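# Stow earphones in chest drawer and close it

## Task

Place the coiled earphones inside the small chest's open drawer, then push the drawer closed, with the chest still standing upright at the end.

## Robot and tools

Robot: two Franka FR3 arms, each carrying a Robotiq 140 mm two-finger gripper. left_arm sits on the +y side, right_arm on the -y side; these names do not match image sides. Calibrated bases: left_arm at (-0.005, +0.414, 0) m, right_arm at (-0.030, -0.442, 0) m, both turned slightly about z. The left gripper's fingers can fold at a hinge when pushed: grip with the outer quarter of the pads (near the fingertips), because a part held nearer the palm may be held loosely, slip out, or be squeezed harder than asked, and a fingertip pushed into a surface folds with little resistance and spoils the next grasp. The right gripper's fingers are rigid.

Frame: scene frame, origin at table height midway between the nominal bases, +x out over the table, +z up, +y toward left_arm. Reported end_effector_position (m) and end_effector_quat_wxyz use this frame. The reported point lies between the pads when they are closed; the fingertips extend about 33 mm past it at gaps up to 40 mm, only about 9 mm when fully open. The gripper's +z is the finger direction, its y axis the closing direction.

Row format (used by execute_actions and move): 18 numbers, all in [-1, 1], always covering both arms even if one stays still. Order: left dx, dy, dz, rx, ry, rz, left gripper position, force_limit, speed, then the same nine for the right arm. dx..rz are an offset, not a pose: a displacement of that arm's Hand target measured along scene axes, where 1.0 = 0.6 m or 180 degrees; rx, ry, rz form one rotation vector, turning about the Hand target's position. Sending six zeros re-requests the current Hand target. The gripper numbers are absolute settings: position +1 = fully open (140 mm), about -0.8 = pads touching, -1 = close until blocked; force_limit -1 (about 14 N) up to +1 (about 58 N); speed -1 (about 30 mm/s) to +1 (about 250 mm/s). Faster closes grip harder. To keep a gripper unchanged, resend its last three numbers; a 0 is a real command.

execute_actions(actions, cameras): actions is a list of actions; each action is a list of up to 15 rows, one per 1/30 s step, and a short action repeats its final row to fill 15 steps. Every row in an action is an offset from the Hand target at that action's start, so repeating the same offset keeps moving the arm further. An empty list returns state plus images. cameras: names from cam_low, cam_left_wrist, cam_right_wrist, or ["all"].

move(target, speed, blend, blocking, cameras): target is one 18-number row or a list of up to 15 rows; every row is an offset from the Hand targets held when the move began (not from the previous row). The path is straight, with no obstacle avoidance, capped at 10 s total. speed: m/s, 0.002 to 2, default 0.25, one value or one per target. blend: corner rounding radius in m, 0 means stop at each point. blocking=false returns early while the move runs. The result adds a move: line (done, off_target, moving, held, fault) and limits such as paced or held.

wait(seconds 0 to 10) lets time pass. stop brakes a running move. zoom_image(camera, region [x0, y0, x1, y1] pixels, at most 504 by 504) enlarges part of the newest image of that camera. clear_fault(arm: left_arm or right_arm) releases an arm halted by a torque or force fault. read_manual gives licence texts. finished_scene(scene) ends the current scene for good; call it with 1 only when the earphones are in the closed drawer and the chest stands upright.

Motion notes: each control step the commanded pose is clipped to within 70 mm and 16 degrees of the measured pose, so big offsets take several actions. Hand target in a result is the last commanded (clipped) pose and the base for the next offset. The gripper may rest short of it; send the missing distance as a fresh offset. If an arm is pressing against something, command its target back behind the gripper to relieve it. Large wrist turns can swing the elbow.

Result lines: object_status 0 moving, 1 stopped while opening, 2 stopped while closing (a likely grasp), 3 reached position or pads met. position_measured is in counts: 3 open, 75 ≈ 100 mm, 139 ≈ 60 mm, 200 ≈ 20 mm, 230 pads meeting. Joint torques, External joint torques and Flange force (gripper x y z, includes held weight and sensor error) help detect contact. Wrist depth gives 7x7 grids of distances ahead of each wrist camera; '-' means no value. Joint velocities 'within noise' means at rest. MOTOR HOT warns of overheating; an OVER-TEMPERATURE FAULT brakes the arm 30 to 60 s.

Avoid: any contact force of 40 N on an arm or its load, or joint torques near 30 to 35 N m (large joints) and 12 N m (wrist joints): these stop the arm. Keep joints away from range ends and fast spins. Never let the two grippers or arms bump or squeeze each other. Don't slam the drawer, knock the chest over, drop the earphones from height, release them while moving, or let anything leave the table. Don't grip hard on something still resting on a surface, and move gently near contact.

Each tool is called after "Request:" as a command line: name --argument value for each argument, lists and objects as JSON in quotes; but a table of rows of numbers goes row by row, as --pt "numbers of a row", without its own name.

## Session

Request:
execute_actions --actions '[]'

Scene clock: 0.00 s.
left_arm: end_effector_position=(+0.3090, -0.2518, +0.3487) position_measured=3 object_status=3 end_effector_quat_wxyz=(+0.682, +0.659, -0.299, -0.106) | right_arm: end_effector_position=(+0.2288, -0.4298, +0.1091) position_measured=3 object_status=3 end_effector_quat_wxyz=(+0.330, +0.609, -0.667, -0.273)
Joint positions: left_arm=[-0.673 0.432 -0.028 -1.794 -1.601 1.705 -0.644] | right_arm=[0.073 0.204 -0.003 -2.258 0 1.577 0.138]
Joint velocities: within noise
Joint torques (N m): no reading
External joint torques (N m): no reading
Flange force (N): no reading
Wrist depth (mm): cam_left_wrist=[229 243 2085 2408 - - 251 / 497 272 2748 2624 - 3073 354 / 504 581 3435 516 2995 434 367 / 456 150 828 497 434 424 133 / - 484 485 455 433 2512 115 / 453 509 831 - 2336 2268 - / 432 538 2031 - 2163 2183 -] | cam_right_wrist=[163 185 221 277 355 474 1701 / 165 187 226 289 333 291 255 / 170 192 232 297 343 300 269 / 169 144 239 307 409 365 124 / - 198 249 322 461 650 112 / - 205 255 334 480 709 2721 / - 213 257 348 507 764 -]
Hand target: left_arm +0.3090, -0.2518, +0.3487; +0.682, +0.659, -0.299, -0.106 | right_arm +0.2288, -0.4298, +0.1091; -0.330, -0.609, +0.667, +0.273
Tool commands: left_gripper/position=+1.0 left_gripper/force_limit=+1.0 left_gripper/speed=+1.0 right_gripper/position=+1.0 right_gripper/force_limit=+1.0 right_gripper/speed=+1.0

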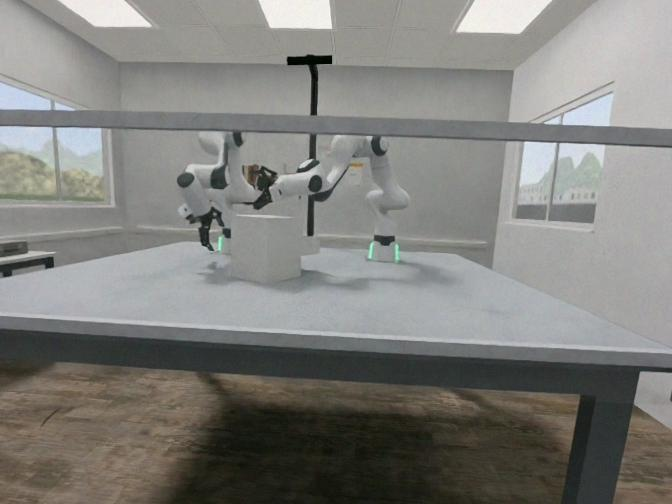

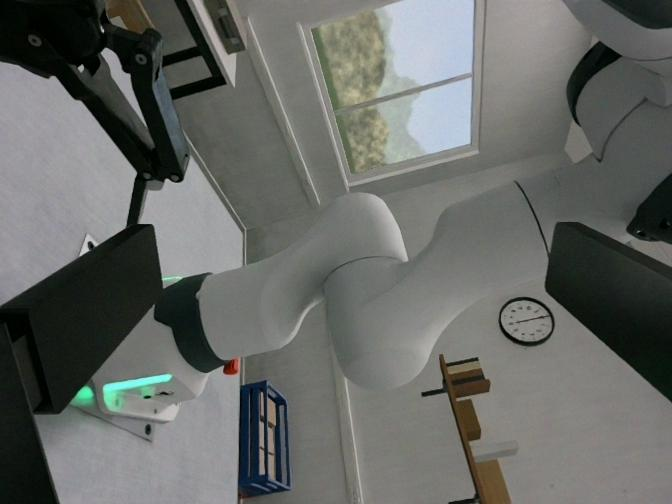

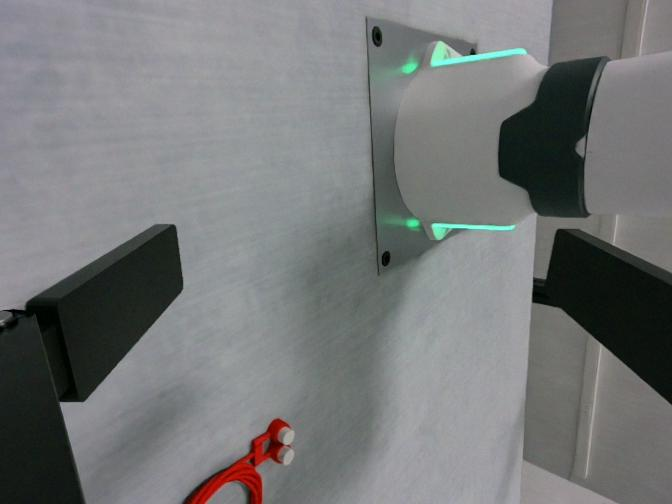

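Request:
move --pt "0 0.6 0.1 0 0 0 1 1 1 0 0 0 0 0 0 1 1 1" --pt "0 0.99 0.14 0.491 -0.076 0.215 1 1 1 0 0 0 0 0 0 1 1 1" --cameras '["all"]' --blend 0.05

Scene clock: 6.07 s.
left_arm: end_effector_position=(+0.3102, +0.3420, +0.4320) position_measured=3 object_status=3 end_effector_quat_wxyz=(+0.003, +1.000, -0.004, +0.000) | right_arm: end_effector_position=(+0.2288, -0.4298, +0.1091) position_measured=3 object_status=3 end_effector_quat_wxyz=(+0.330, +0.609, -0.667, -0.273)
Joint positions: left_arm=[0.337 -0.753 -0.329 -2.152 -0.23 1.43 -1.509] | right_arm=[0.073 0.204 -0.003 -2.258 0 1.577 0.138]
Joint velocities: left_arm=[0 -0.001 -0.001 0 -0.001 0 -0.007] | right_arm=[within noise]
Joint torques (N m): left_arm=[0.26 -5.26 7.28 22.94 0.89 2.45 -0.31] | right_arm=[0.65 -31.73 0.69 18.87 0.59 -0.33 0.15]
External joint torques (N m): left_arm=[0.26 -1.37 0.97 0.36 0.03 -0.2 -0.31] | right_arm=[0.7 1.02 0.58 1 0.12 0.02 0.06]
Flange force (N): left_arm=[-4.1 -1.0 -0.6] | right_arm=[-2.2 -4.9 -3.6]
Wrist depth (mm): cam_left_wrist=[492 490 500 497 506 506 407 / 513 519 520 525 530 532 528 / 543 551 551 551 559 563 561 / 560 150 581 588 588 584 133 / - 610 613 618 626 630 115 / 660 656 502 647 665 671 691 / 683 697 413 687 716 719 723] | cam_right_wrist=[163 184 220 279 355 511 1979 / 165 188 225 289 331 293 256 / 170 192 233 297 342 299 268 / 169 144 238 304 412 365 124 / - 197 248 320 458 640 112 / - 205 254 332 481 670 103 / - 213 259 345 509 806 -]
Hand target: left_arm +0.3090, +0.3422, +0.4327; +0.001, +1.000, -0.001, +0.000 | right_arm +0.2288, -0.4298, +0.1091; -0.330, -0.609, +0.667, +0.273
Off the commanded pose: left_arm 0.001 m, 0 deg | right_arm 0.000 m, 0 deg.
move: done

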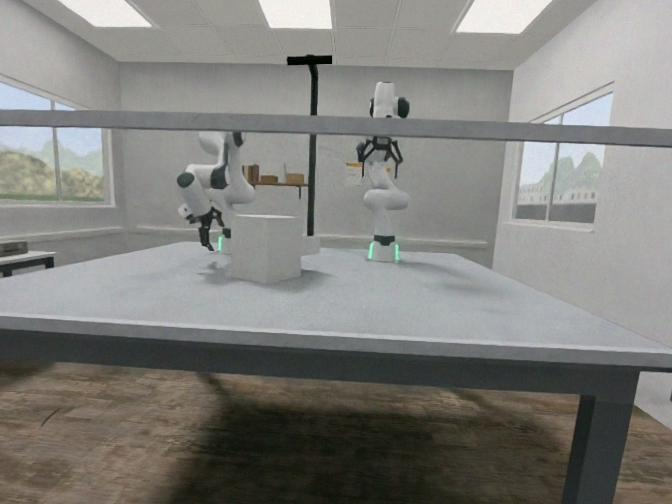

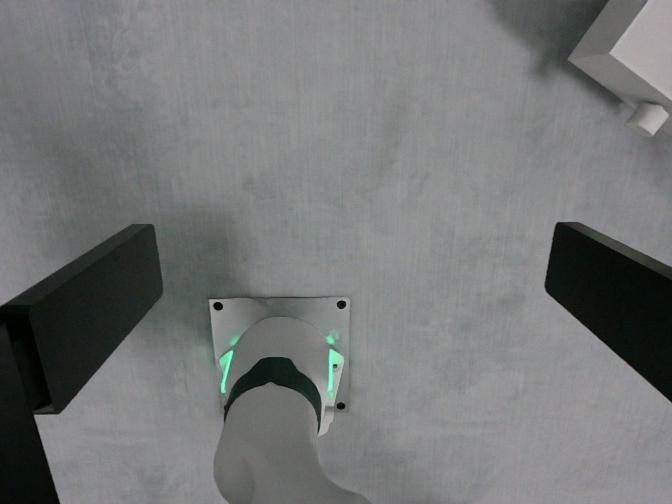

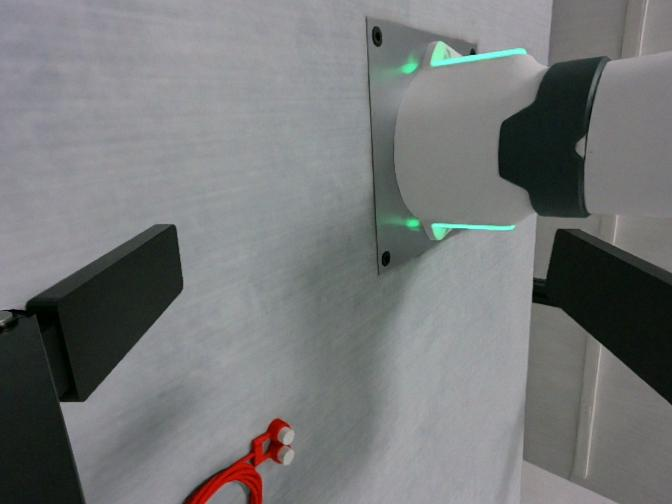

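Request:
move --target '[-0.17,-0.42,0.17,0,0,0,1,1,1,0,0,0,0,0,0,1,1,1]' --cameras '["cam_left_wrist"]'

Scene clock: 8.70 s.
left_arm: end_effector_position=(+0.2086, +0.0907, +0.5349) position_measured=3 object_status=3 end_effector_quat_wxyz=(+0.002, +1.000, -0.003, +0.000) | right_arm: end_effector_position=(+0.2288, -0.4298, +0.1091) position_measured=3 object_status=3 end_effector_quat_wxyz=(+0.330, +0.609, -0.667, -0.273)
Joint positions: left_arm=[0.47 -0.746 -0.739 -1.597 -0.553 1.07 -1.979] | right_arm=[0.073 0.204 -0.003 -2.258 0 1.577 0.138]
Joint velocities: left_arm=[0.002 0.001 0 0 0 -0.001 -0.007] | right_arm=[within noise]
Joint torques (N m): left_arm=[0.21 7.11 15.84 16.18 0.52 2.42 -0.31] | right_arm=[0.64 -31.76 0.69 18.86 0.58 -0.32 0.15]
External joint torques (N m): left_arm=[0.23 -1.67 1.39 0.48 -0.28 -0.21 -0.31] | right_arm=[0.59 0.99 0.49 1.01 0.11 0.03 0.07]
Flange force (N): left_arm=[-5.1 -3.1 1.4] | right_arm=[-2.0 -4.8 -3.6]
Wrist depth (mm): cam_left_wrist=[581 585 585 591 521 594 596 / 610 610 615 623 621 628 616 / 642 636 647 651 652 660 658 / 665 150 685 693 691 687 133 / - 664 728 730 735 739 115 / 352 776 773 779 792 784 803 / 1869 1930 1915 1884 1884 1946 1946] | cam_right_wrist=[163 185 220 277 357 480 2221 / 166 186 226 289 332 292 255 / 170 192 232 299 340 301 267 / 169 143 238 309 414 365 124 / - 197 247 321 456 652 113 / - 205 255 330 484 664 - / - 213 257 347 505 751 -]
Hand target: left_arm +0.2070, +0.0902, +0.5347; +0.001, +1.000, -0.001, +0.000 | right_arm +0.2288, -0.4298, +0.1091; -0.330, -0.609, +0.667, +0.273
Off the commanded pose: left_arm 0.002 m, 0 deg | right_arm 0.000 m, 0 deg.
move: done
Images, in order (width x height): cam_left_wrist 672x504.

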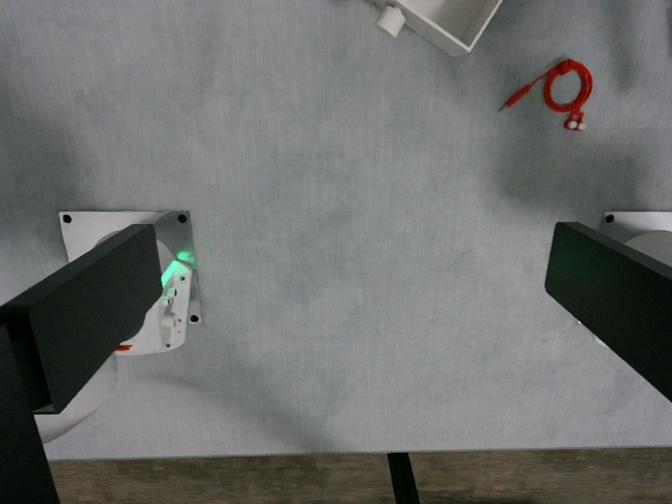

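Request:
move --pt "0 0.3 0 0 0 0 1 1 1 -0.02 0.1 0.3 0 0 0 0.3 -1 -1" --pt "0 0.6 0 0 0 0 1 1 1 0.02 0.27 0.4 -0.27 -0.192 -0.589 0.3 -1 -1" --cameras '["all"]' --blend 0.05

Scene clock: 15.63 s.
left_arm: end_effector_position=(+0.2054, +0.4493, +0.5344) position_measured=3 object_status=3 end_effector_quat_wxyz=(+0.002, +1.000, +0.002, -0.001) | right_arm: end_effector_position=(+0.2411, -0.2693, +0.3488) position_measured=91 object_status=3 end_effector_quat_wxyz=(+0.000, +0.255, +0.967, +0.000)
Joint positions: left_arm=[0.095 -0.836 0.032 -1.937 0.022 1.098 -1.454] | right_arm=[-0.626 -1.156 0.685 -2.354 0.635 1.351 1.915]
Joint velocities: left_arm=[within noise] | right_arm=[-0.001 0 -0.001 0 -0.001 0 0.007]
Joint torques (N m): left_arm=[-0.95 0.8 0.08 19.64 1.1 2.91 0.1] | right_arm=[0.08 10.48 -16.47 18.38 1.19 2.2 0.23]
External joint torques (N m): left_arm=[-0.92 -0.52 1.6 0.46 0.34 0.26 0.1] | right_arm=[0.02 -1.07 1.17 0.8 0.34 -0.26 0.23]
Flange force (N): left_arm=[-0.7 -3.5 -0.3] | right_arm=[1.9 3.3 0.3]
Wrist depth (mm): cam_left_wrist=[582 582 588 590 594 600 604 / 610 618 618 620 628 626 633 / 643 651 651 654 652 660 669 / 660 150 689 660 691 685 133 / - 719 728 485 442 751 115 / 784 766 370 350 347 779 805 / 1839 1915 1825 337 1915 1930 1979] | cam_right_wrist=[355 426 427 431 433 431 431 / 459 457 459 457 455 457 387 / 488 490 486 486 488 480 397 / 522 506 166 517 513 148 421 / - 86 546 558 551 116 82 / - 57 601 593 588 - 69 / - - 642 646 631 - -]
Hand target: left_arm +0.2070, +0.4502, +0.5347; +0.001, +1.000, -0.001, +0.000 | right_arm +0.2408, -0.2678, +0.3491; +0.000, +0.258, +0.966, +0.001
Off the commanded pose: left_arm 0.002 m, 0 deg | right_arm 0.002 m, 0 deg.
move: done

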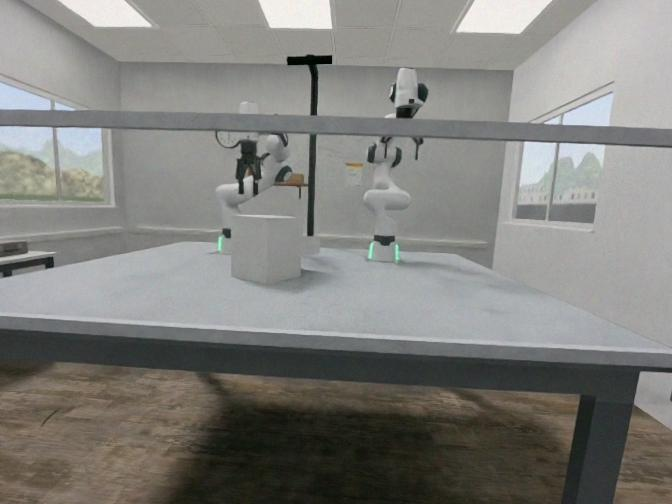

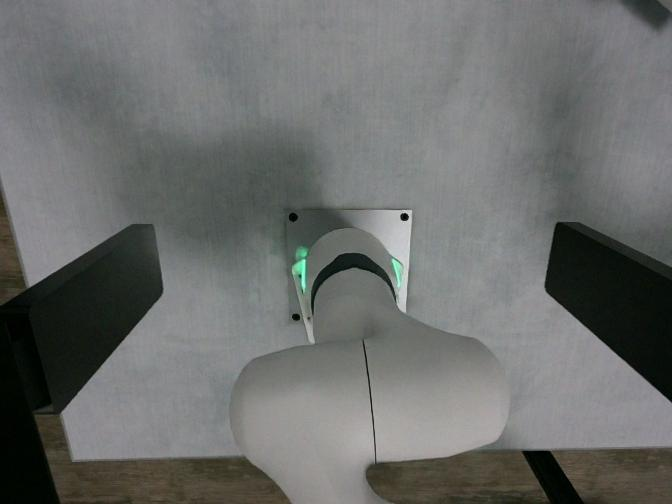

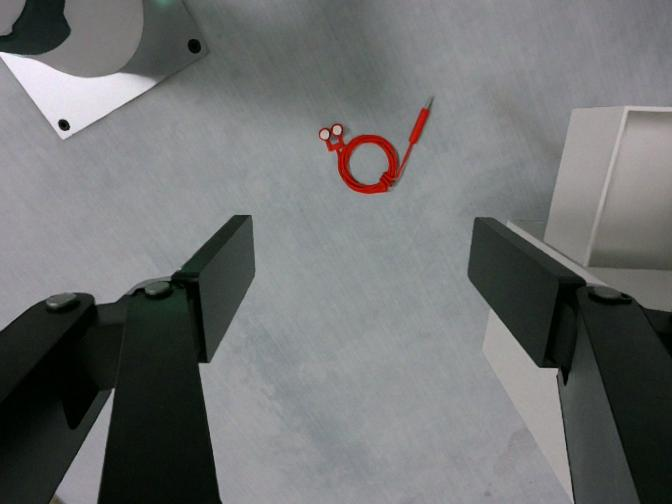

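Request:
move --target '[0,0,0,0,0,0,1,1,1,0.048,0.028,-0.43,0,0,0.333,0.3,-1,-1]' --cameras '["cam_right_wrist"]'

Scene clock: 19.67 s.
left_arm: end_effector_position=(+0.2054, +0.4493, +0.5344) position_measured=3 object_status=3 end_effector_quat_wxyz=(+0.002, +1.000, +0.002, -0.001) | right_arm: end_effector_position=(+0.2701, -0.2501, +0.0918) position_measured=91 object_status=3 end_effector_quat_wxyz=(+0.000, -0.255, +0.967, +0.001)
Joint positions: left_arm=[0.095 -0.836 0.032 -1.937 0.022 1.098 -1.454] | right_arm=[-0.421 -0.713 1.107 -2.774 0.824 2.216 1.025]
Joint velocities: left_arm=[within noise] | right_arm=[0 0.001 0 0 0 -0.001 -0.006]
Joint torques (N m): left_arm=[-1.01 0.88 0.06 19.68 1.1 2.92 0.09] | right_arm=[1.18 2.68 -13.24 17.49 0.71 2.74 -0.13]
External joint torques (N m): left_arm=[-1 -0.51 1.5 0.55 0.34 0.28 0.09] | right_arm=[1.13 0.82 0.22 0.07 0.09 0.25 -0.13]
Flange force (N): left_arm=[-0.5 -3.3 -0.7] | right_arm=[0.9 1.3 2.2]
Wrist depth (mm): cam_left_wrist=[582 585 588 591 593 600 599 / 608 608 620 621 620 630 631 / 642 651 645 658 660 662 667 / 664 149 687 658 695 687 133 / - 728 719 480 442 742 115 / 773 766 370 349 348 789 808 / 1839 1839 1915 338 1915 1915 1946] | cam_right_wrist=[203 203 203 202 202 202 202 / 214 214 213 212 214 212 212 / 227 227 227 224 226 227 225 / 243 239 167 243 240 148 240 / - 86 254 257 256 116 82 / - 57 278 278 278 272 69 / - - 302 292 294 - -]
Hand target: left_arm +0.2070, +0.4502, +0.5347; +0.001, +1.000, -0.001, +0.000 | right_arm +0.2696, -0.2510, +0.0911; +0.000, -0.259, +0.966, +0.000
Off the commanded pose: left_arm 0.002 m, 0 deg | right_arm 0.001 m, 0 deg.
move: done
Images, in order (width x height): cam_right_wrist 672x504.

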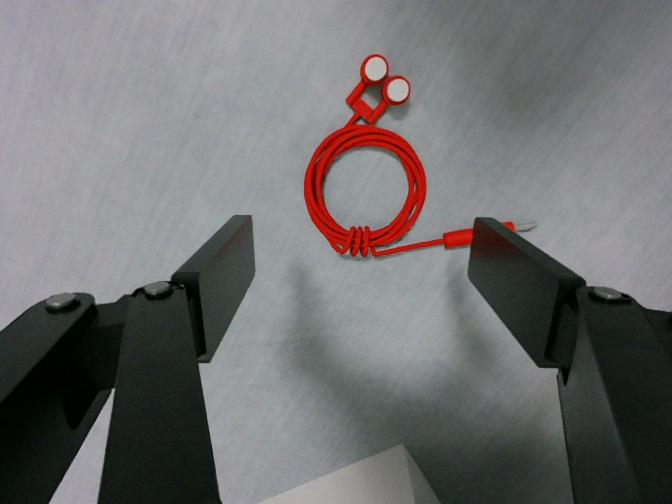

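Request:
move --target '[0,0,0,0,0,0,1,1,1,-0.0142,0.004,-0.069,0,0,0,0.2,-1,-1]' --cameras '["cam_right_wrist"]' --speed 0.12

Scene clock: 21.23 s.
left_arm: end_effector_position=(+0.2054, +0.4493, +0.5344) position_measured=3 object_status=3 end_effector_quat_wxyz=(+0.002, +1.000, +0.002, -0.001) | right_arm: end_effector_position=(+0.2607, -0.2489, +0.0501) position_measured=104 object_status=3 end_effector_quat_wxyz=(-0.001, -0.258, +0.966, -0.001)
Joint positions: left_arm=[0.095 -0.836 0.032 -1.937 0.022 1.098 -1.454] | right_arm=[-0.471 -0.616 1.245 -2.812 0.893 2.362 1.011]
Joint velocities: left_arm=[within noise] | right_arm=[0 0 -0.001 0.001 0 0.004 0.001]
Joint torques (N m): left_arm=[-0.93 0.86 0.04 19.68 1.11 2.89 0.04] | right_arm=[0.33 2.99 -11.43 16.31 0.68 2.8 -0.06]
External joint torques (N m): left_arm=[-0.93 -0.5 1.5 0.52 0.34 0.24 0.04] | right_arm=[0.32 0.75 0.81 0.57 0.14 0.3 -0.06]
Flange force (N): left_arm=[-0.6 -3.2 -0.6] | right_arm=[-4.4 0.7 6.2]
Wrist depth (mm): cam_left_wrist=[582 582 587 590 585 597 602 / 613 618 615 618 626 628 630 / 642 645 651 660 665 656 662 / 656 150 681 658 691 683 133 / - 721 730 481 446 744 115 / 781 773 371 350 347 792 803 / 1869 1869 1884 338 2014 2014 1899] | cam_right_wrist=[166 165 164 164 164 164 164 / 175 174 174 173 173 172 173 / 187 186 184 182 183 183 183 / 198 194 148 193 193 150 195 / - 86 127 211 210 116 88 / - 57 225 226 225 102 - / - - 244 244 243 74 -]
Hand target: left_arm +0.2070, +0.4502, +0.5347; +0.001, +1.000, -0.001, +0.000 | right_arm +0.2611, -0.2486, +0.0497; +0.000, -0.259, +0.966, +0.000
Off the commanded pose: left_arm 0.002 m, 0 deg | right_arm 0.001 m, 0 deg.
move: done
Images, in order (width x height): cam_right_wrist 672x504.

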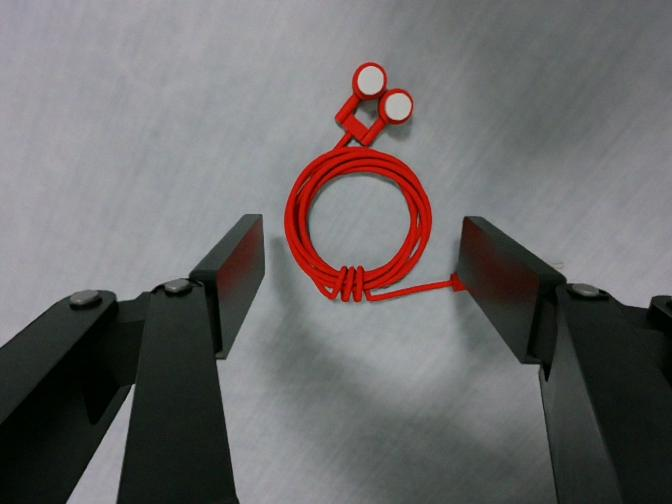

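Request:
move --pt "0 0 0 0 0 0 1 1 1 -0.0025 -0.0017 -0.0195 0 0 0 0.2 -1 -1" --pt "0 0 0 0 0 0 1 1 1 -0.0025 -0.0017 -0.0195 0 0 0 -1 -1 -1" --cameras '["cam_right_wrist"]' --speed 0.05

Request:
wait --seconds 0.6

Scene clock: 25.30 s.
left_arm: end_effector_position=(+0.2054, +0.4493, +0.5344) position_measured=3 object_status=3 end_effector_quat_wxyz=(+0.002, +1.000, +0.002, -0.001) | right_arm: end_effector_position=(+0.2600, -0.2490, +0.0386) position_measured=227 object_status=0 end_effector_quat_wxyz=(+0.000, -0.258, +0.966, +0.000)
Joint positions: left_arm=[0.095 -0.836 0.032 -1.937 0.022 1.098 -1.454] | right_arm=[-0.498 -0.575 1.289 -2.819 0.906 2.416 1.005]
Joint torques (N m): left_arm=[-0.96 0.89 0.07 19.63 1.1 2.91 0.09] | right_arm=[0.64 3.09 -10.97 15.42 0.6 2.73 -0.04]
External joint torques (N m): left_arm=[-0.96 -0.44 1.51 0.44 0.33 0.26 0.09] | right_arm=[0.56 0.91 0.6 0.08 0.09 0.23 -0.04]
Flange force (N): left_arm=[-0.5 -3.3 -0.4] | right_arm=[-1.5 0.8 5.2]
Wrist depth (mm): cam_left_wrist=[575 581 588 593 591 593 600 / 605 611 616 620 635 626 630 / 647 645 654 652 660 649 673 / 660 150 681 654 693 683 133 / - 725 725 480 442 737 115 / 776 763 371 349 347 786 805 / 1884 1869 1899 337 1915 1915 1899] | cam_right_wrist=[155 155 154 154 154 154 154 / 164 163 163 162 163 163 162 / 174 174 173 169 170 172 172 / 188 185 184 176 178 182 183 / 198 195 81 93 93 94 195 / - - - 63 - 68 63 / - - 66 - - - 57]
Hand target: left_arm +0.2070, +0.4502, +0.5347; +0.001, +1.000, -0.001, +0.000 | right_arm +0.2596, -0.2496, +0.0380; +0.000, -0.259, +0.966, +0.000
Off the commanded pose: left_arm 0.002 m, 0 deg | right_arm 0.001 m, 0 deg.
move: done
Images, in order (width x height): cam_right_wrist 672x504.

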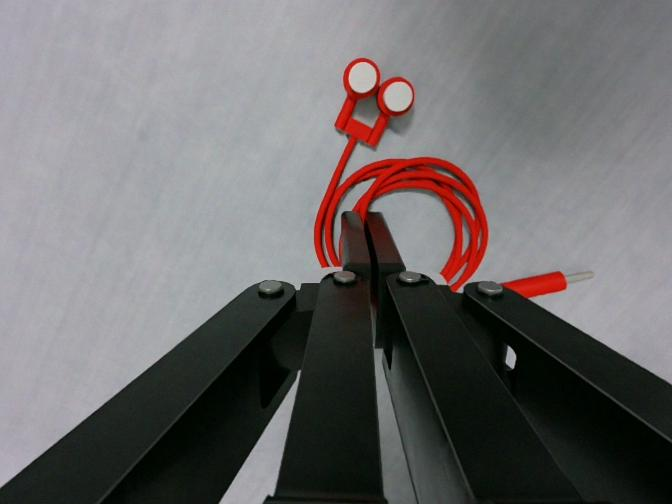

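Scene clock: 25.90 s.
left_arm: end_effector_position=(+0.2054, +0.4493, +0.5344) position_measured=3 object_status=3 end_effector_quat_wxyz=(+0.002, +1.000, +0.002, -0.001) | right_arm: end_effector_position=(+0.2600, -0.2490, +0.0386) position_measured=227 object_status=2 end_effector_quat_wxyz=(+0.000, -0.258, +0.966, +0.000)
Joint positions: left_arm=[0.095 -0.836 0.032 -1.937 0.022 1.098 -1.454] | right_arm=[-0.498 -0.575 1.289 -2.819 0.906 2.416 1.005]
Joint torques (N m): left_arm=[-0.97 0.84 0.06 19.66 1.1 2.89 0.07] | right_arm=[0.63 3.08 -10.97 15.41 0.6 2.72 -0.02]
External joint torques (N m): left_arm=[-0.94 -0.64 1.54 0.56 0.34 0.24 0.07] | right_arm=[0.51 0.86 0.55 0.02 0.09 0.23 -0.02]
Flange force (N): left_arm=[-0.9 -3.3 -0.5] | right_arm=[-1.3 0.8 5.0]
Wrist depth (mm): cam_left_wrist=[581 580 587 590 585 602 602 / 604 613 615 618 628 631 631 / 638 649 651 654 665 665 667 / 658 150 685 667 691 683 133 / - 721 730 482 442 744 115 / 766 784 369 347 348 779 800 / 1825 1884 1854 339 1979 1979 1946] | cam_right_wrist=[155 155 155 154 154 154 154 / 164 163 163 162 163 162 162 / 174 173 173 169 170 172 172 / 188 185 184 176 178 181 183 / 198 195 81 93 94 94 195 / - - - 63 - 68 63 / - - 66 - - - 57]
Hand target: left_arm +0.2070, +0.4502, +0.5347; +0.001, +1.000, -0.001, +0.000 | right_arm +0.2596, -0.2496, +0.0380; +0.000, -0.259, +0.966, +0.000
Tool commands: left_gripper/position=+1.0 left_gripper/force_limit=+1.0 left_gripper/speed=+1.0 right_gripper/position=-1.0 right_gripper/force_limit=-1.0 right_gripper/speed=-1.0
Off the commanded pose: left_arm 0.002 m, 0 deg | right_arm 0.001 m, 0 deg.
wait: 0.60 s; at rest by 0.17 s

Request:
move --target '[0,0,0,0,0,0,1,1,1,0,0,0.06,0,0,0,-1,-1,-1]' --cameras '["cam_right_wrist"]' --speed 0.05

Scene clock: 27.53 s.
left_arm: end_effector_position=(+0.2054, +0.4493, +0.5344) position_measured=3 object_status=3 end_effector_quat_wxyz=(+0.002, +1.000, +0.002, -0.001) | right_arm: end_effector_position=(+0.2598, -0.2497, +0.0733) position_measured=227 object_status=2 end_effector_quat_wxyz=(+0.000, -0.260, +0.966, +0.002)
Joint positions: left_arm=[0.095 -0.836 0.032 -1.937 0.022 1.098 -1.454] | right_arm=[-0.403 -0.683 1.144 -2.81 0.859 2.276 1.016]
Joint velocities: left_arm=[within noise] | right_arm=[0.002 0 0 0 0.001 -0.004 0.001]
Joint torques (N m): left_arm=[-0.92 0.87 0.07 19.63 1.09 2.9 0.07] | right_arm=[0.83 0.98 -12.31 17.61 0.58 2.26 0.2]
External joint torques (N m): left_arm=[-0.9 -0.53 1.55 0.48 0.33 0.25 0.07] | right_arm=[0.83 -0.76 0.57 0.85 -0.02 -0.24 0.2]
Flange force (N): left_arm=[-0.7 -3.3 -0.4] | right_arm=[1.6 3.6 -3.4]
Wrist depth (mm): cam_left_wrist=[580 581 585 590 588 593 604 / 600 618 616 615 628 633 631 / 642 640 649 651 662 665 671 / 665 150 683 662 691 685 133 / - 728 730 484 442 746 115 / 779 773 370 348 348 789 811 / 1884 1915 1884 338 1930 1915 1930] | cam_right_wrist=[186 186 185 185 185 185 186 / 197 196 196 195 196 195 195 / 210 208 209 206 206 207 207 / 223 223 222 217 216 219 221 / 238 234 81 93 93 94 236 / - - - 63 - 68 63 / - - 66 - - - 58]
Hand target: left_arm +0.2070, +0.4502, +0.5347; +0.001, +1.000, -0.001, +0.000 | right_arm +0.2596, -0.2496, +0.0740; +0.000, -0.259, +0.966, +0.000
Off the commanded pose: left_arm 0.002 m, 0 deg | right_arm 0.001 m, 0 deg.
move: done
Images, in order (width x height): cam_right_wrist 672x504.

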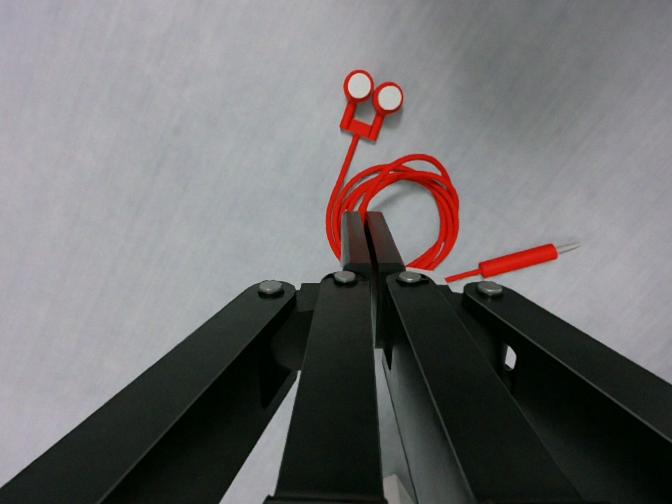

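Request:
move --pt "0 0 0 0 0 0 1 1 1 0 0 -0.053 0 0 0 -1 -1 -1" --pt "0 0 0 0 0 0 1 1 1 0 0 -0.053 0 0 0 0.2 -1 -1" --pt "0 0 0 0 0 0 1 1 1 0 0 0.01 0 0 0 0.2 -1 -1" --cameras '["cam_right_wrist"]' --speed 0.06

Scene clock: 33.27 s.
left_arm: end_effector_position=(+0.2054, +0.4493, +0.5344) position_measured=3 object_status=3 end_effector_quat_wxyz=(+0.002, +1.000, +0.002, -0.001) | right_arm: end_effector_position=(+0.2599, -0.2495, +0.0794) position_measured=104 object_status=3 end_effector_quat_wxyz=(+0.000, -0.260, +0.966, +0.002)
Joint positions: left_arm=[0.095 -0.836 0.032 -1.937 0.022 1.098 -1.454] | right_arm=[-0.391 -0.699 1.122 -2.807 0.849 2.254 1.02]
Joint velocities: left_arm=[within noise] | right_arm=[-0.002 -0.001 0 0.001 -0.001 -0.005 0]
Joint torques (N m): left_arm=[-0.95 0.9 0 19.66 1.1 2.89 0.08] | right_arm=[0.78 0.93 -12.38 17.78 0.6 2.25 0.24]
External joint torques (N m): left_arm=[-0.95 -0.55 1.4 0.55 0.33 0.25 0.08] | right_arm=[0.71 -0.78 0.59 0.8 0 -0.25 0.24]
Flange force (N): left_arm=[-0.6 -3.1 -0.7] | right_arm=[1.4 3.5 -3.0]
Wrist depth (mm): cam_left_wrist=[584 581 585 588 594 591 605 / 611 608 611 620 625 626 628 / 645 643 651 656 654 669 664 / 664 150 681 664 695 683 133 / - 725 730 486 442 744 115 / 776 768 370 348 347 789 805 / 1869 1869 1915 339 1930 1854 1963] | cam_right_wrist=[192 191 191 190 191 190 190 / 203 202 202 199 201 202 200 / 215 214 214 214 213 213 214 / 229 225 148 226 221 151 227 / - 86 127 245 245 116 88 / - 57 259 262 263 99 - / - - 283 281 283 - -]
Hand target: left_arm +0.2070, +0.4502, +0.5347; +0.001, +1.000, -0.001, +0.000 | right_arm +0.2596, -0.2496, +0.0800; +0.000, -0.259, +0.966, +0.000
Off the commanded pose: left_arm 0.002 m, 0 deg | right_arm 0.001 m, 0 deg.
move: done
Images, in order (width x height): cam_right_wrist 672x504.

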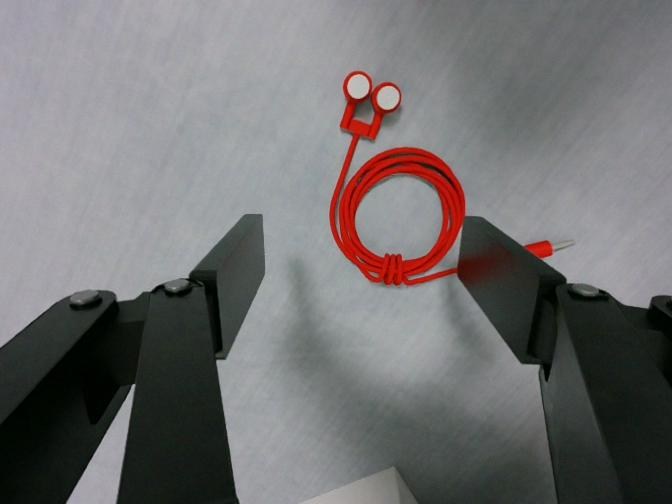

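Request:
move --pt "0 0 0 0 0 0 1 1 1 -0.018 0.038 -0.03 0 0 0 0.25 -1 -1" --pt "0 0 0 0 0 0 1 1 1 -0.018 0.038 -0.076 0 0 0 0.25 -1 -1" --cameras '["cam_right_wrist"]' --speed '[0.12,0.05]'

Scene clock: 35.73 s.
left_arm: end_effector_position=(+0.2054, +0.4493, +0.5344) position_measured=3 object_status=3 end_effector_quat_wxyz=(+0.002, +1.000, +0.002, -0.001) | right_arm: end_effector_position=(+0.2485, -0.2270, +0.0348) position_measured=98 object_status=3 end_effector_quat_wxyz=(-0.001, -0.258, +0.966, -0.001)
Joint positions: left_arm=[0.095 -0.836 0.032 -1.937 0.022 1.098 -1.454] | right_arm=[-0.484 -0.598 1.348 -2.802 0.948 2.399 1.048]
Joint velocities: left_arm=[within noise] | right_arm=[0 0.001 0 0 0 0.004 -0.002]
Joint torques (N m): left_arm=[-1 0.89 0.1 19.65 1.09 2.89 0.1] | right_arm=[0.09 4.48 -11.37 15.41 0.74 2.8 -0.05]
External joint torques (N m): left_arm=[-1.02 -0.55 1.5 0.54 0.31 0.25 0.1] | right_arm=[0.04 0.8 1.01 0.54 0.21 0.3 -0.05]
Flange force (N): left_arm=[-0.7 -3.3 -0.6] | right_arm=[-5.9 0.6 9.0]
Wrist depth (mm): cam_left_wrist=[581 584 580 590 594 600 602 / 611 618 618 618 623 631 636 / 635 645 647 651 660 664 667 / 667 150 679 660 691 687 133 / - 716 723 481 445 742 115 / 771 768 370 348 347 789 808 / 1854 1899 1899 338 1930 1979 1963] | cam_right_wrist=[151 151 152 150 150 150 148 / 160 159 159 159 159 158 158 / 170 170 169 166 166 168 167 / 180 178 155 178 175 142 178 / - 86 187 192 191 111 87 / - 57 206 207 206 203 - / - - 223 224 222 - -]
Hand target: left_arm +0.2070, +0.4502, +0.5347; +0.001, +1.000, -0.001, +0.000 | right_arm +0.2488, -0.2268, +0.0344; +0.000, -0.259, +0.966, +0.000
Off the commanded pose: left_arm 0.002 m, 0 deg | right_arm 0.001 m, 0 deg.
move: done
Images, in order (width x height): cam_right_wrist 672x504.

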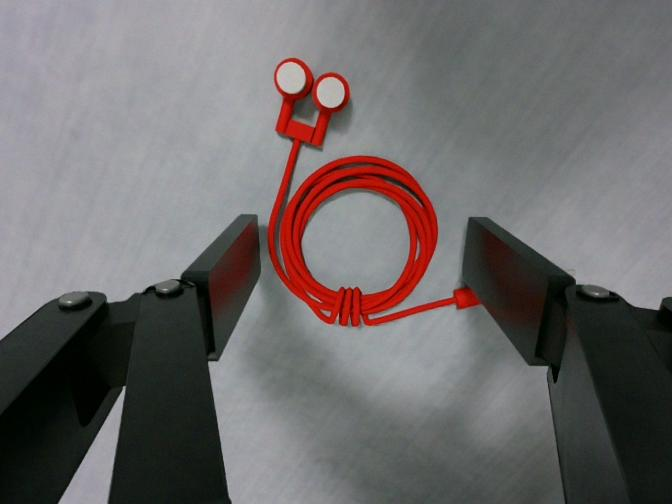

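Request:
move --target '[0,0,0,0,0,0,1,1,1,0,0,0,0,0,0,-0.2,-1,-1]' --cameras '["cam_right_wrist"]'

Scene clock: 37.23 s.
left_arm: end_effector_position=(+0.2054, +0.4493, +0.5344) position_measured=3 object_status=3 end_effector_quat_wxyz=(+0.002, +1.000, +0.002, -0.001) | right_arm: end_effector_position=(+0.2497, -0.2268, +0.0350) position_measured=154 object_status=0 end_effector_quat_wxyz=(+0.001, -0.258, +0.966, -0.001)
Joint positions: left_arm=[0.095 -0.836 0.032 -1.937 0.022 1.098 -1.454] | right_arm=[-0.484 -0.596 1.348 -2.802 0.948 2.404 1.048]
Joint torques (N m): left_arm=[-0.96 0.85 0.09 19.61 1.11 2.9 0.1] | right_arm=[0.67 4.88 -11.41 14.63 0.72 2.42 -0.02]
External joint torques (N m): left_arm=[-0.95 -0.58 1.52 0.49 0.34 0.25 0.1] | right_arm=[0.61 1.2 0.91 -0.2 0.2 -0.07 -0.02]
Flange force (N): left_arm=[-0.8 -3.3 -0.3] | right_arm=[-1.1 1.2 6.1]
Wrist depth (mm): cam_left_wrist=[582 585 588 585 587 599 599 / 610 610 615 618 621 628 630 / 640 642 645 654 660 664 669 / 667 150 685 667 691 683 133 / - 719 728 480 442 744 115 / 781 773 369 350 346 789 811 / 1869 1839 1884 337 1930 1963 1979] | cam_right_wrist=[151 151 151 150 150 150 148 / 160 159 159 159 158 158 158 / 170 169 169 166 166 168 168 / 181 181 176 178 169 177 179 / 191 83 86 192 181 87 87 / - - 63 206 206 - 74 / - - - 224 222 - -]
Hand target: left_arm +0.2070, +0.4502, +0.5347; +0.001, +1.000, -0.001, +0.000 | right_arm +0.2488, -0.2268, +0.0344; +0.000, -0.259, +0.966, +0.000
Off the commanded pose: left_arm 0.002 m, 0 deg | right_arm 0.001 m, 0 deg.
move: done
Images, in order (width x height): cam_right_wrist 672x504.

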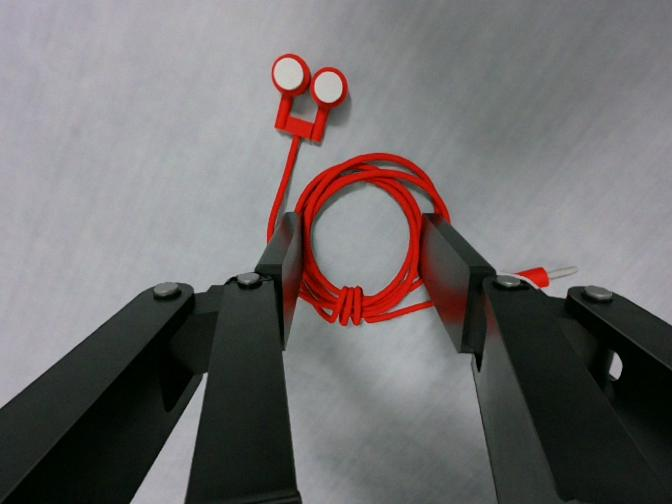

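Request:
move --pt "0 0 0 0 0 0 1 1 1 0 0 -0.002 0 0 0 -0.2 -1 -1" --pt "0 0 0 0 0 0 1 1 1 0 0 -0.002 0 0 0 -1 -1 -1" --cameras '["cam_right_wrist"]' --speed 0.03

Scene clock: 39.77 s.
left_arm: end_effector_position=(+0.2054, +0.4493, +0.5344) position_measured=3 object_status=3 end_effector_quat_wxyz=(+0.002, +1.000, +0.002, -0.001) | right_arm: end_effector_position=(+0.2506, -0.2260, +0.0345) position_measured=223 object_status=0 end_effector_quat_wxyz=(+0.002, -0.258, +0.966, +0.000)
Joint positions: left_arm=[0.095 -0.836 0.032 -1.937 0.022 1.098 -1.454] | right_arm=[-0.486 -0.59 1.351 -2.801 0.948 2.413 1.048]
Joint torques (N m): left_arm=[-0.93 0.92 0.06 19.65 1.11 2.9 0.1] | right_arm=[0.45 4.96 -10.73 13.81 0.5 2.2 -0.01]
External joint torques (N m): left_arm=[-0.9 -0.45 1.52 0.51 0.35 0.26 0.1] | right_arm=[0.38 1.34 1.51 -1.08 -0.01 -0.31 -0.01]
Flange force (N): left_arm=[-0.4 -3.4 -0.7] | right_arm=[-2.0 0.8 9.2]
Wrist depth (mm): cam_left_wrist=[577 581 584 594 591 594 600 / 615 613 620 621 625 631 630 / 640 645 651 647 664 664 667 / 665 150 685 652 691 691 133 / - 723 737 482 447 746 115 / 771 773 370 348 350 784 808 / 1854 1884 1930 338 1979 1899 1979] | cam_right_wrist=[153 150 150 150 149 149 148 / 159 159 158 158 158 158 157 / 169 168 167 167 165 167 167 / 180 180 177 168 175 179 178 / 194 190 80 93 94 94 191 / - - - 63 - - 64 / - - 68 - - - 58]
Hand target: left_arm +0.2070, +0.4502, +0.5347; +0.001, +1.000, -0.001, +0.000 | right_arm +0.2488, -0.2268, +0.0332; +0.000, -0.259, +0.966, +0.000
Off the commanded pose: left_arm 0.002 m, 0 deg | right_arm 0.002 m, 0 deg.
move: done
Images, in order (width x height): cam_right_wrist 672x504.

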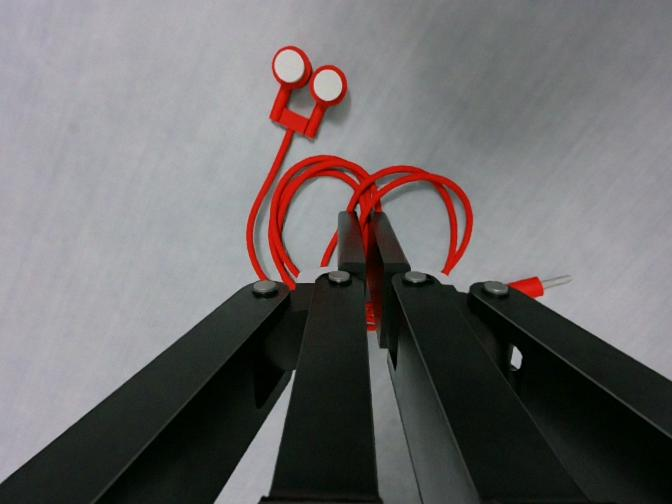

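Request:
move --target '[0,0,0,0,0,0,1,1,1,0,0,0.3,0,0,0,-1,-1,-1]' --cameras '["cam_right_wrist"]' --speed 0.1

Scene clock: 42.53 s.
left_arm: end_effector_position=(+0.2054, +0.4493, +0.5344) position_measured=3 object_status=3 end_effector_quat_wxyz=(+0.002, +1.000, +0.002, -0.001) | right_arm: end_effector_position=(+0.2489, -0.2260, +0.2123) position_measured=223 object_status=2 end_effector_quat_wxyz=(+0.000, -0.261, +0.965, +0.002)
Joint positions: left_arm=[0.095 -0.836 0.032 -1.937 0.022 1.098 -1.454] | right_arm=[-0.271 -0.913 0.827 -2.626 0.654 1.841 1.134]
Joint velocities: left_arm=[within noise] | right_arm=[0 0 -0.002 -0.001 0.002 -0.003 0]
Joint torques (N m): left_arm=[-0.93 0.89 0.05 19.69 1.09 2.91 0.09] | right_arm=[0.47 2.48 -14.48 21.46 0.71 2.22 0.22]
External joint torques (N m): left_arm=[-0.91 -0.61 1.52 0.59 0.33 0.26 0.09] | right_arm=[0.49 -0.82 0.68 1.15 -0.05 -0.27 0.22]
Flange force (N): left_arm=[-0.8 -3.3 -0.7] | right_arm=[-0.2 3.0 -2.2]
Wrist depth (mm): cam_left_wrist=[584 585 588 590 590 596 600 / 610 613 618 616 623 621 635 / 638 640 651 651 654 665 667 / 662 150 685 660 697 687 133 / - 732 732 483 441 739 115 / 771 768 371 348 347 789 808 / 1839 1899 1884 339 1915 1825 1996] | cam_right_wrist=[312 313 309 311 311 310 309 / 332 330 328 327 327 326 327 / 349 349 352 343 343 349 349 / 372 374 375 149 362 370 366 / 399 392 81 93 94 93 394 / - - - 63 - - 64 / - - 68 - - - 58]
Hand target: left_arm +0.2070, +0.4502, +0.5347; +0.001, +1.000, -0.001, +0.000 | right_arm +0.2488, -0.2268, +0.2132; +0.000, -0.259, +0.966, +0.000
Off the commanded pose: left_arm 0.002 m, 0 deg | right_arm 0.001 m, 0 deg.
move: done
Images, in order (width x height): cam_right_wrist 672x504.

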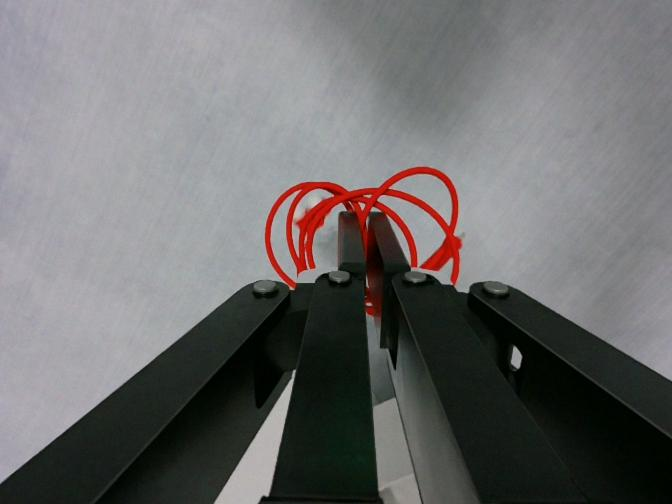

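Request:
move --pt "0 0 0 0 0 0 1 1 1 0.02 0.1 0.2 0 0 0 -1 -1 -1" --pt "0 0 0 0 0 0 1 1 1 0.13 0.42 0.2 0 0 -0.333 -1 -1 -1" --cameras '["cam_right_wrist"]' --blend 0.04

Scene clock: 46.80 s.
left_arm: end_effector_position=(+0.2054, +0.4493, +0.5344) position_measured=3 object_status=3 end_effector_quat_wxyz=(+0.002, +1.000, +0.002, -0.001) | right_arm: end_effector_position=(+0.3275, +0.0243, +0.3337) position_measured=223 object_status=2 end_effector_quat_wxyz=(+0.001, +0.255, +0.967, +0.001)
Joint positions: left_arm=[0.095 -0.836 0.032 -1.937 0.022 1.098 -1.454] | right_arm=[-1.056 -1.02 1.275 -1.602 0.993 1.339 2.394]
Joint velocities: left_arm=[within noise] | right_arm=[0 0.001 -0.001 0.001 0 -0.001 0.006]
Joint torques (N m): left_arm=[-0.93 0.88 0.11 19.67 1.1 2.88 0.13] | right_arm=[0.28 29.26 -24.99 12.12 1.03 2.19 0.29]
External joint torques (N m): left_arm=[-0.94 -0.47 1.52 0.51 0.33 0.23 0.13] | right_arm=[0.15 -0.91 1.36 0.76 0.14 -0.29 0.29]
Flange force (N): left_arm=[-0.5 -3.4 -0.7] | right_arm=[0.1 6.0 -0.5]
Wrist depth (mm): cam_left_wrist=[584 582 584 587 591 594 597 / 610 615 620 621 630 623 631 / 638 647 649 654 656 662 665 / 660 150 687 660 699 685 133 / - 725 725 479 399 739 115 / 779 773 370 348 347 779 803 / 1884 1854 811 339 1884 1946 1946] | cam_right_wrist=[416 416 416 412 412 415 410 / 443 438 440 433 436 433 429 / 470 462 460 452 452 461 460 / 494 494 488 148 331 491 486 / 536 513 80 93 93 93 517 / - - - 63 - - 64 / - - 68 - - - 58]
Hand target: left_arm +0.2070, +0.4502, +0.5347; +0.001, +1.000, -0.001, +0.000 | right_arm +0.3268, +0.0252, +0.3332; +0.000, +0.258, +0.966, +0.001
Off the commanded pose: left_arm 0.002 m, 0 deg | right_arm 0.001 m, 0 deg.
move: done
Images, in order (width x height): cam_right_wrist 672x504.

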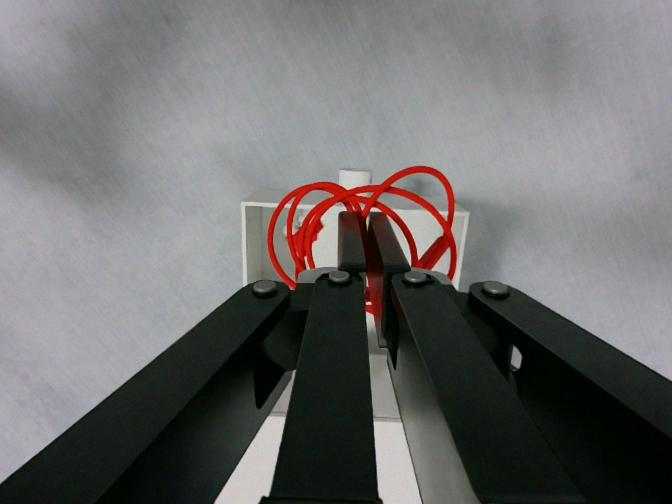

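Request:
move --target '[0,0,0,0,0,0,1,1,1,0.153,-0.0675,-0.19,0,0,0,-1,-1,-1]' --cameras '["cam_right_wrist","cam_left_wrist"]'

Scene clock: 48.80 s.
left_arm: end_effector_position=(+0.2054, +0.4493, +0.5344) position_measured=3 object_status=3 end_effector_quat_wxyz=(+0.002, +1.000, +0.002, -0.001) | right_arm: end_effector_position=(+0.4176, -0.0167, +0.2187) position_measured=223 object_status=2 end_effector_quat_wxyz=(+0.000, +0.262, +0.965, -0.002)
Joint positions: left_arm=[0.095 -0.836 0.032 -1.937 0.022 1.098 -1.454] | right_arm=[-1.235 -1.09 1.463 -1.71 1.076 1.539 2.242]
Joint velocities: left_arm=[within noise] | right_arm=[0.001 0.001 0 -0.001 0.002 0.001 -0.006]
Joint torques (N m): left_arm=[-0.94 0.87 0.03 19.66 1.1 2.89 0.09] | right_arm=[0.27 32.45 -26.92 11.76 1.05 2.71 -0.06]
External joint torques (N m): left_arm=[-0.96 -0.48 1.43 0.5 0.33 0.25 0.09] | right_arm=[0.02 -0.06 1.79 0.48 0.15 0.26 -0.06]
Flange force (N): left_arm=[-0.5 -3.2 -0.6] | right_arm=[-1.7 4.7 1.8]
Wrist depth (mm): cam_left_wrist=[584 582 587 590 599 593 600 / 607 611 610 623 623 630 635 / 642 645 649 654 662 658 667 / 660 150 687 660 687 691 133 / - 728 730 481 443 739 115 / 776 766 369 348 347 792 805 / 1839 1915 1869 337 1930 1946 1979] | cam_right_wrist=[314 306 302 196 302 303 306 / 332 217 249 247 248 229 323 / 349 341 261 189 259 248 340 / 371 365 272 149 269 352 359 / 397 383 81 93 94 93 381 / - - - 63 - - 64 / - - 67 - - - 58]
Hand target: left_arm +0.2070, +0.4502, +0.5347; +0.001, +1.000, -0.001, +0.000 | right_arm +0.4186, -0.0153, +0.2192; +0.000, +0.258, +0.966, +0.001
Off the commanded pose: left_arm 0.002 m, 0 deg | right_arm 0.002 m, 1 deg.
move: done
Images, in order (width x height): cam_left_wrist 672x504, cam_right_wrist 672x504.

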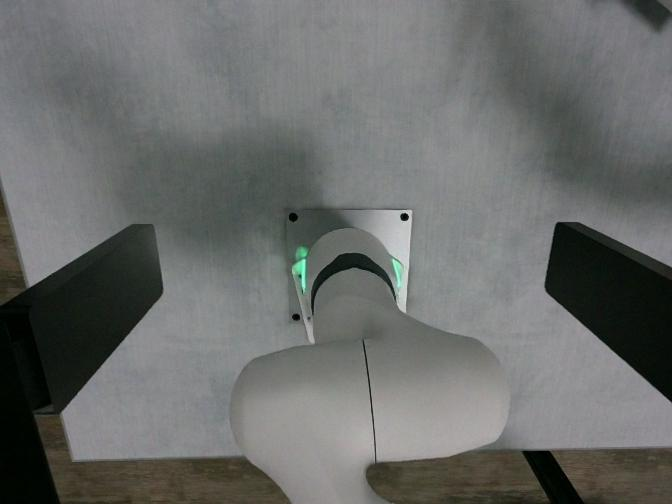

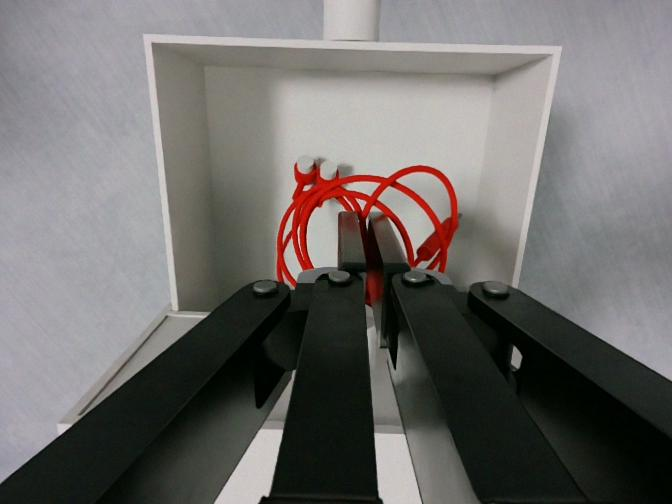

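Request:
move --target '[0,0,0,0,0,0,1,1,1,-0.026,0.015,-0.115,0,0,0,-1,-1,-1]' --cameras '["cam_right_wrist"]' --speed 0.1

Scene clock: 50.73 s.
left_arm: end_effector_position=(+0.2054, +0.4493, +0.5344) position_measured=3 object_status=3 end_effector_quat_wxyz=(+0.002, +1.000, +0.002, -0.001) | right_arm: end_effector_position=(+0.4029, -0.0073, +0.1510) position_measured=223 object_status=2 end_effector_quat_wxyz=(+0.000, +0.261, +0.965, -0.001)
Joint positions: left_arm=[0.095 -0.836 0.032 -1.937 0.022 1.098 -1.454] | right_arm=[-1.183 -1.15 1.542 -1.813 1.153 1.642 2.231]
Joint velocities: left_arm=[within noise] | right_arm=[0 0 0.001 0 0 0.004 -0.001]
Joint torques (N m): left_arm=[-0.96 0.82 0.1 19.67 1.1 2.89 0.06] | right_arm=[0.88 31.4 -27.94 10.02 1.27 2.64 -0.08]
External joint torques (N m): left_arm=[-0.98 -0.56 1.54 0.51 0.33 0.24 0.06] | right_arm=[0.85 -1.07 2.13 -0.21 0.38 0.16 -0.08]
Flange force (N): left_arm=[-0.7 -3.3 -0.5] | right_arm=[1.3 0.0 4.8]
Wrist depth (mm): cam_left_wrist=[580 581 585 588 591 593 602 / 615 613 610 618 623 633 628 / 642 649 651 654 626 664 667 / 665 150 687 662 695 681 126 / - 719 725 478 444 746 115 / 781 771 370 350 347 784 811 / 1854 1839 1899 339 1996 1996 1930] | cam_right_wrist=[248 247 247 131 247 246 245 / 127 150 185 180 184 172 130 / 128 172 196 190 193 187 151 / 294 174 205 164 190 192 283 / 317 154 81 93 94 94 305 / - - - 63 - - 64 / - - 68 - - - 58]
Hand target: left_arm +0.2070, +0.4502, +0.5347; +0.001, +1.000, -0.001, +0.000 | right_arm +0.4030, -0.0063, +0.1502; +0.000, +0.258, +0.966, +0.001
Off the commanded pose: left_arm 0.002 m, 0 deg | right_arm 0.001 m, 0 deg.
move: done
Images, in order (width x height): cam_right_wrist 672x504.

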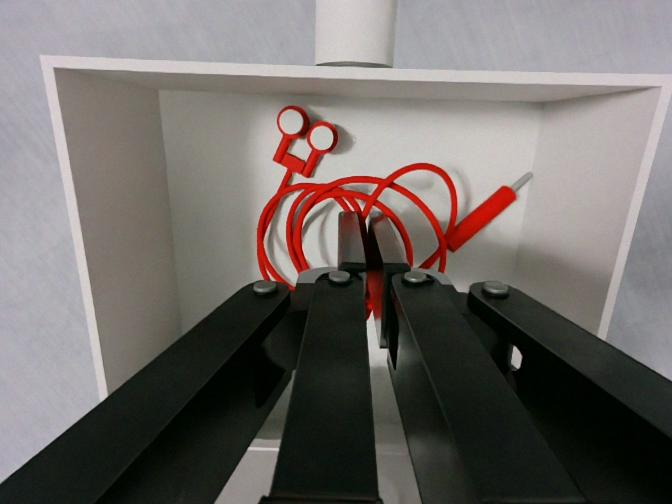

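Request:
move --pt "0 0 0 0 0 0 1 1 1 0 0 -0.022 0 0 0 -1 -1 -1" --pt "0 0 0 0 0 0 1 1 1 0 0 -0.022 0 0 0 0.1 -1 -1" --cameras '["cam_right_wrist"]' --speed 0.08

Scene clock: 54.23 s.
left_arm: end_effector_position=(+0.2054, +0.4493, +0.5344) position_measured=3 object_status=3 end_effector_quat_wxyz=(+0.002, +1.000, +0.002, -0.001) | right_arm: end_effector_position=(+0.4030, -0.0068, +0.1377) position_measured=117 object_status=0 end_effector_quat_wxyz=(+0.000, +0.260, +0.966, -0.001)
Joint positions: left_arm=[0.095 -0.836 0.032 -1.937 0.022 1.098 -1.454] | right_arm=[-1.183 -1.155 1.565 -1.826 1.164 1.667 2.227]
Joint torques (N m): left_arm=[-0.95 0.86 0.08 19.68 1.09 2.88 0.08] | right_arm=[0.77 31.4 -27.99 9.92 0.96 2.66 -0.13]
External joint torques (N m): left_arm=[-0.97 -0.43 1.51 0.49 0.32 0.24 0.08] | right_arm=[0.8 -1.14 2.17 -0.19 0.08 0.19 -0.13]
Flange force (N): left_arm=[-0.4 -3.3 -0.7] | right_arm=[1.1 0.0 4.6]
Wrist depth (mm): cam_left_wrist=[577 584 582 593 596 593 604 / 608 610 616 620 630 626 636 / 642 647 647 652 656 664 667 / 667 150 687 664 691 691 133 / - 723 725 484 442 742 115 / 776 771 370 350 346 781 822 / 1839 1899 1869 338 1979 1899 1996] | cam_right_wrist=[236 235 234 116 232 234 233 / 127 150 172 170 171 171 131 / - 172 181 177 180 176 135 / 129 174 152 191 188 158 128 / - 89 111 202 202 103 87 / - 63 213 215 213 - 68 / - - 203 204 206 72 -]
Hand target: left_arm +0.2070, +0.4502, +0.5347; +0.001, +1.000, -0.001, +0.000 | right_arm +0.4030, -0.0063, +0.1370; +0.000, +0.258, +0.966, +0.001
Off the commanded pose: left_arm 0.002 m, 0 deg | right_arm 0.001 m, 0 deg.
move: done
Images, in order (width x height): cam_right_wrist 672x504.

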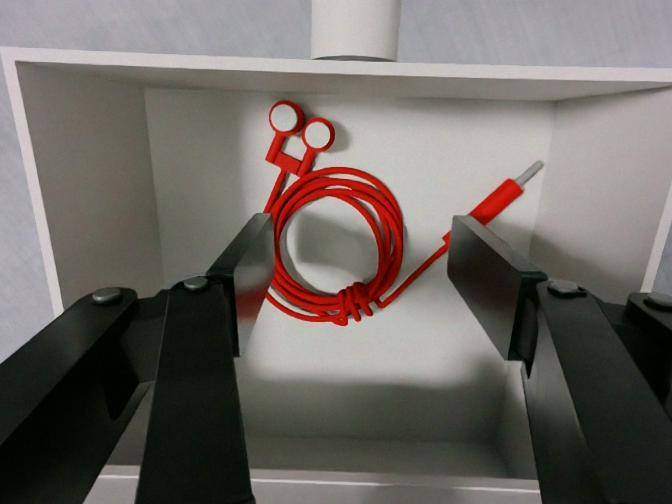

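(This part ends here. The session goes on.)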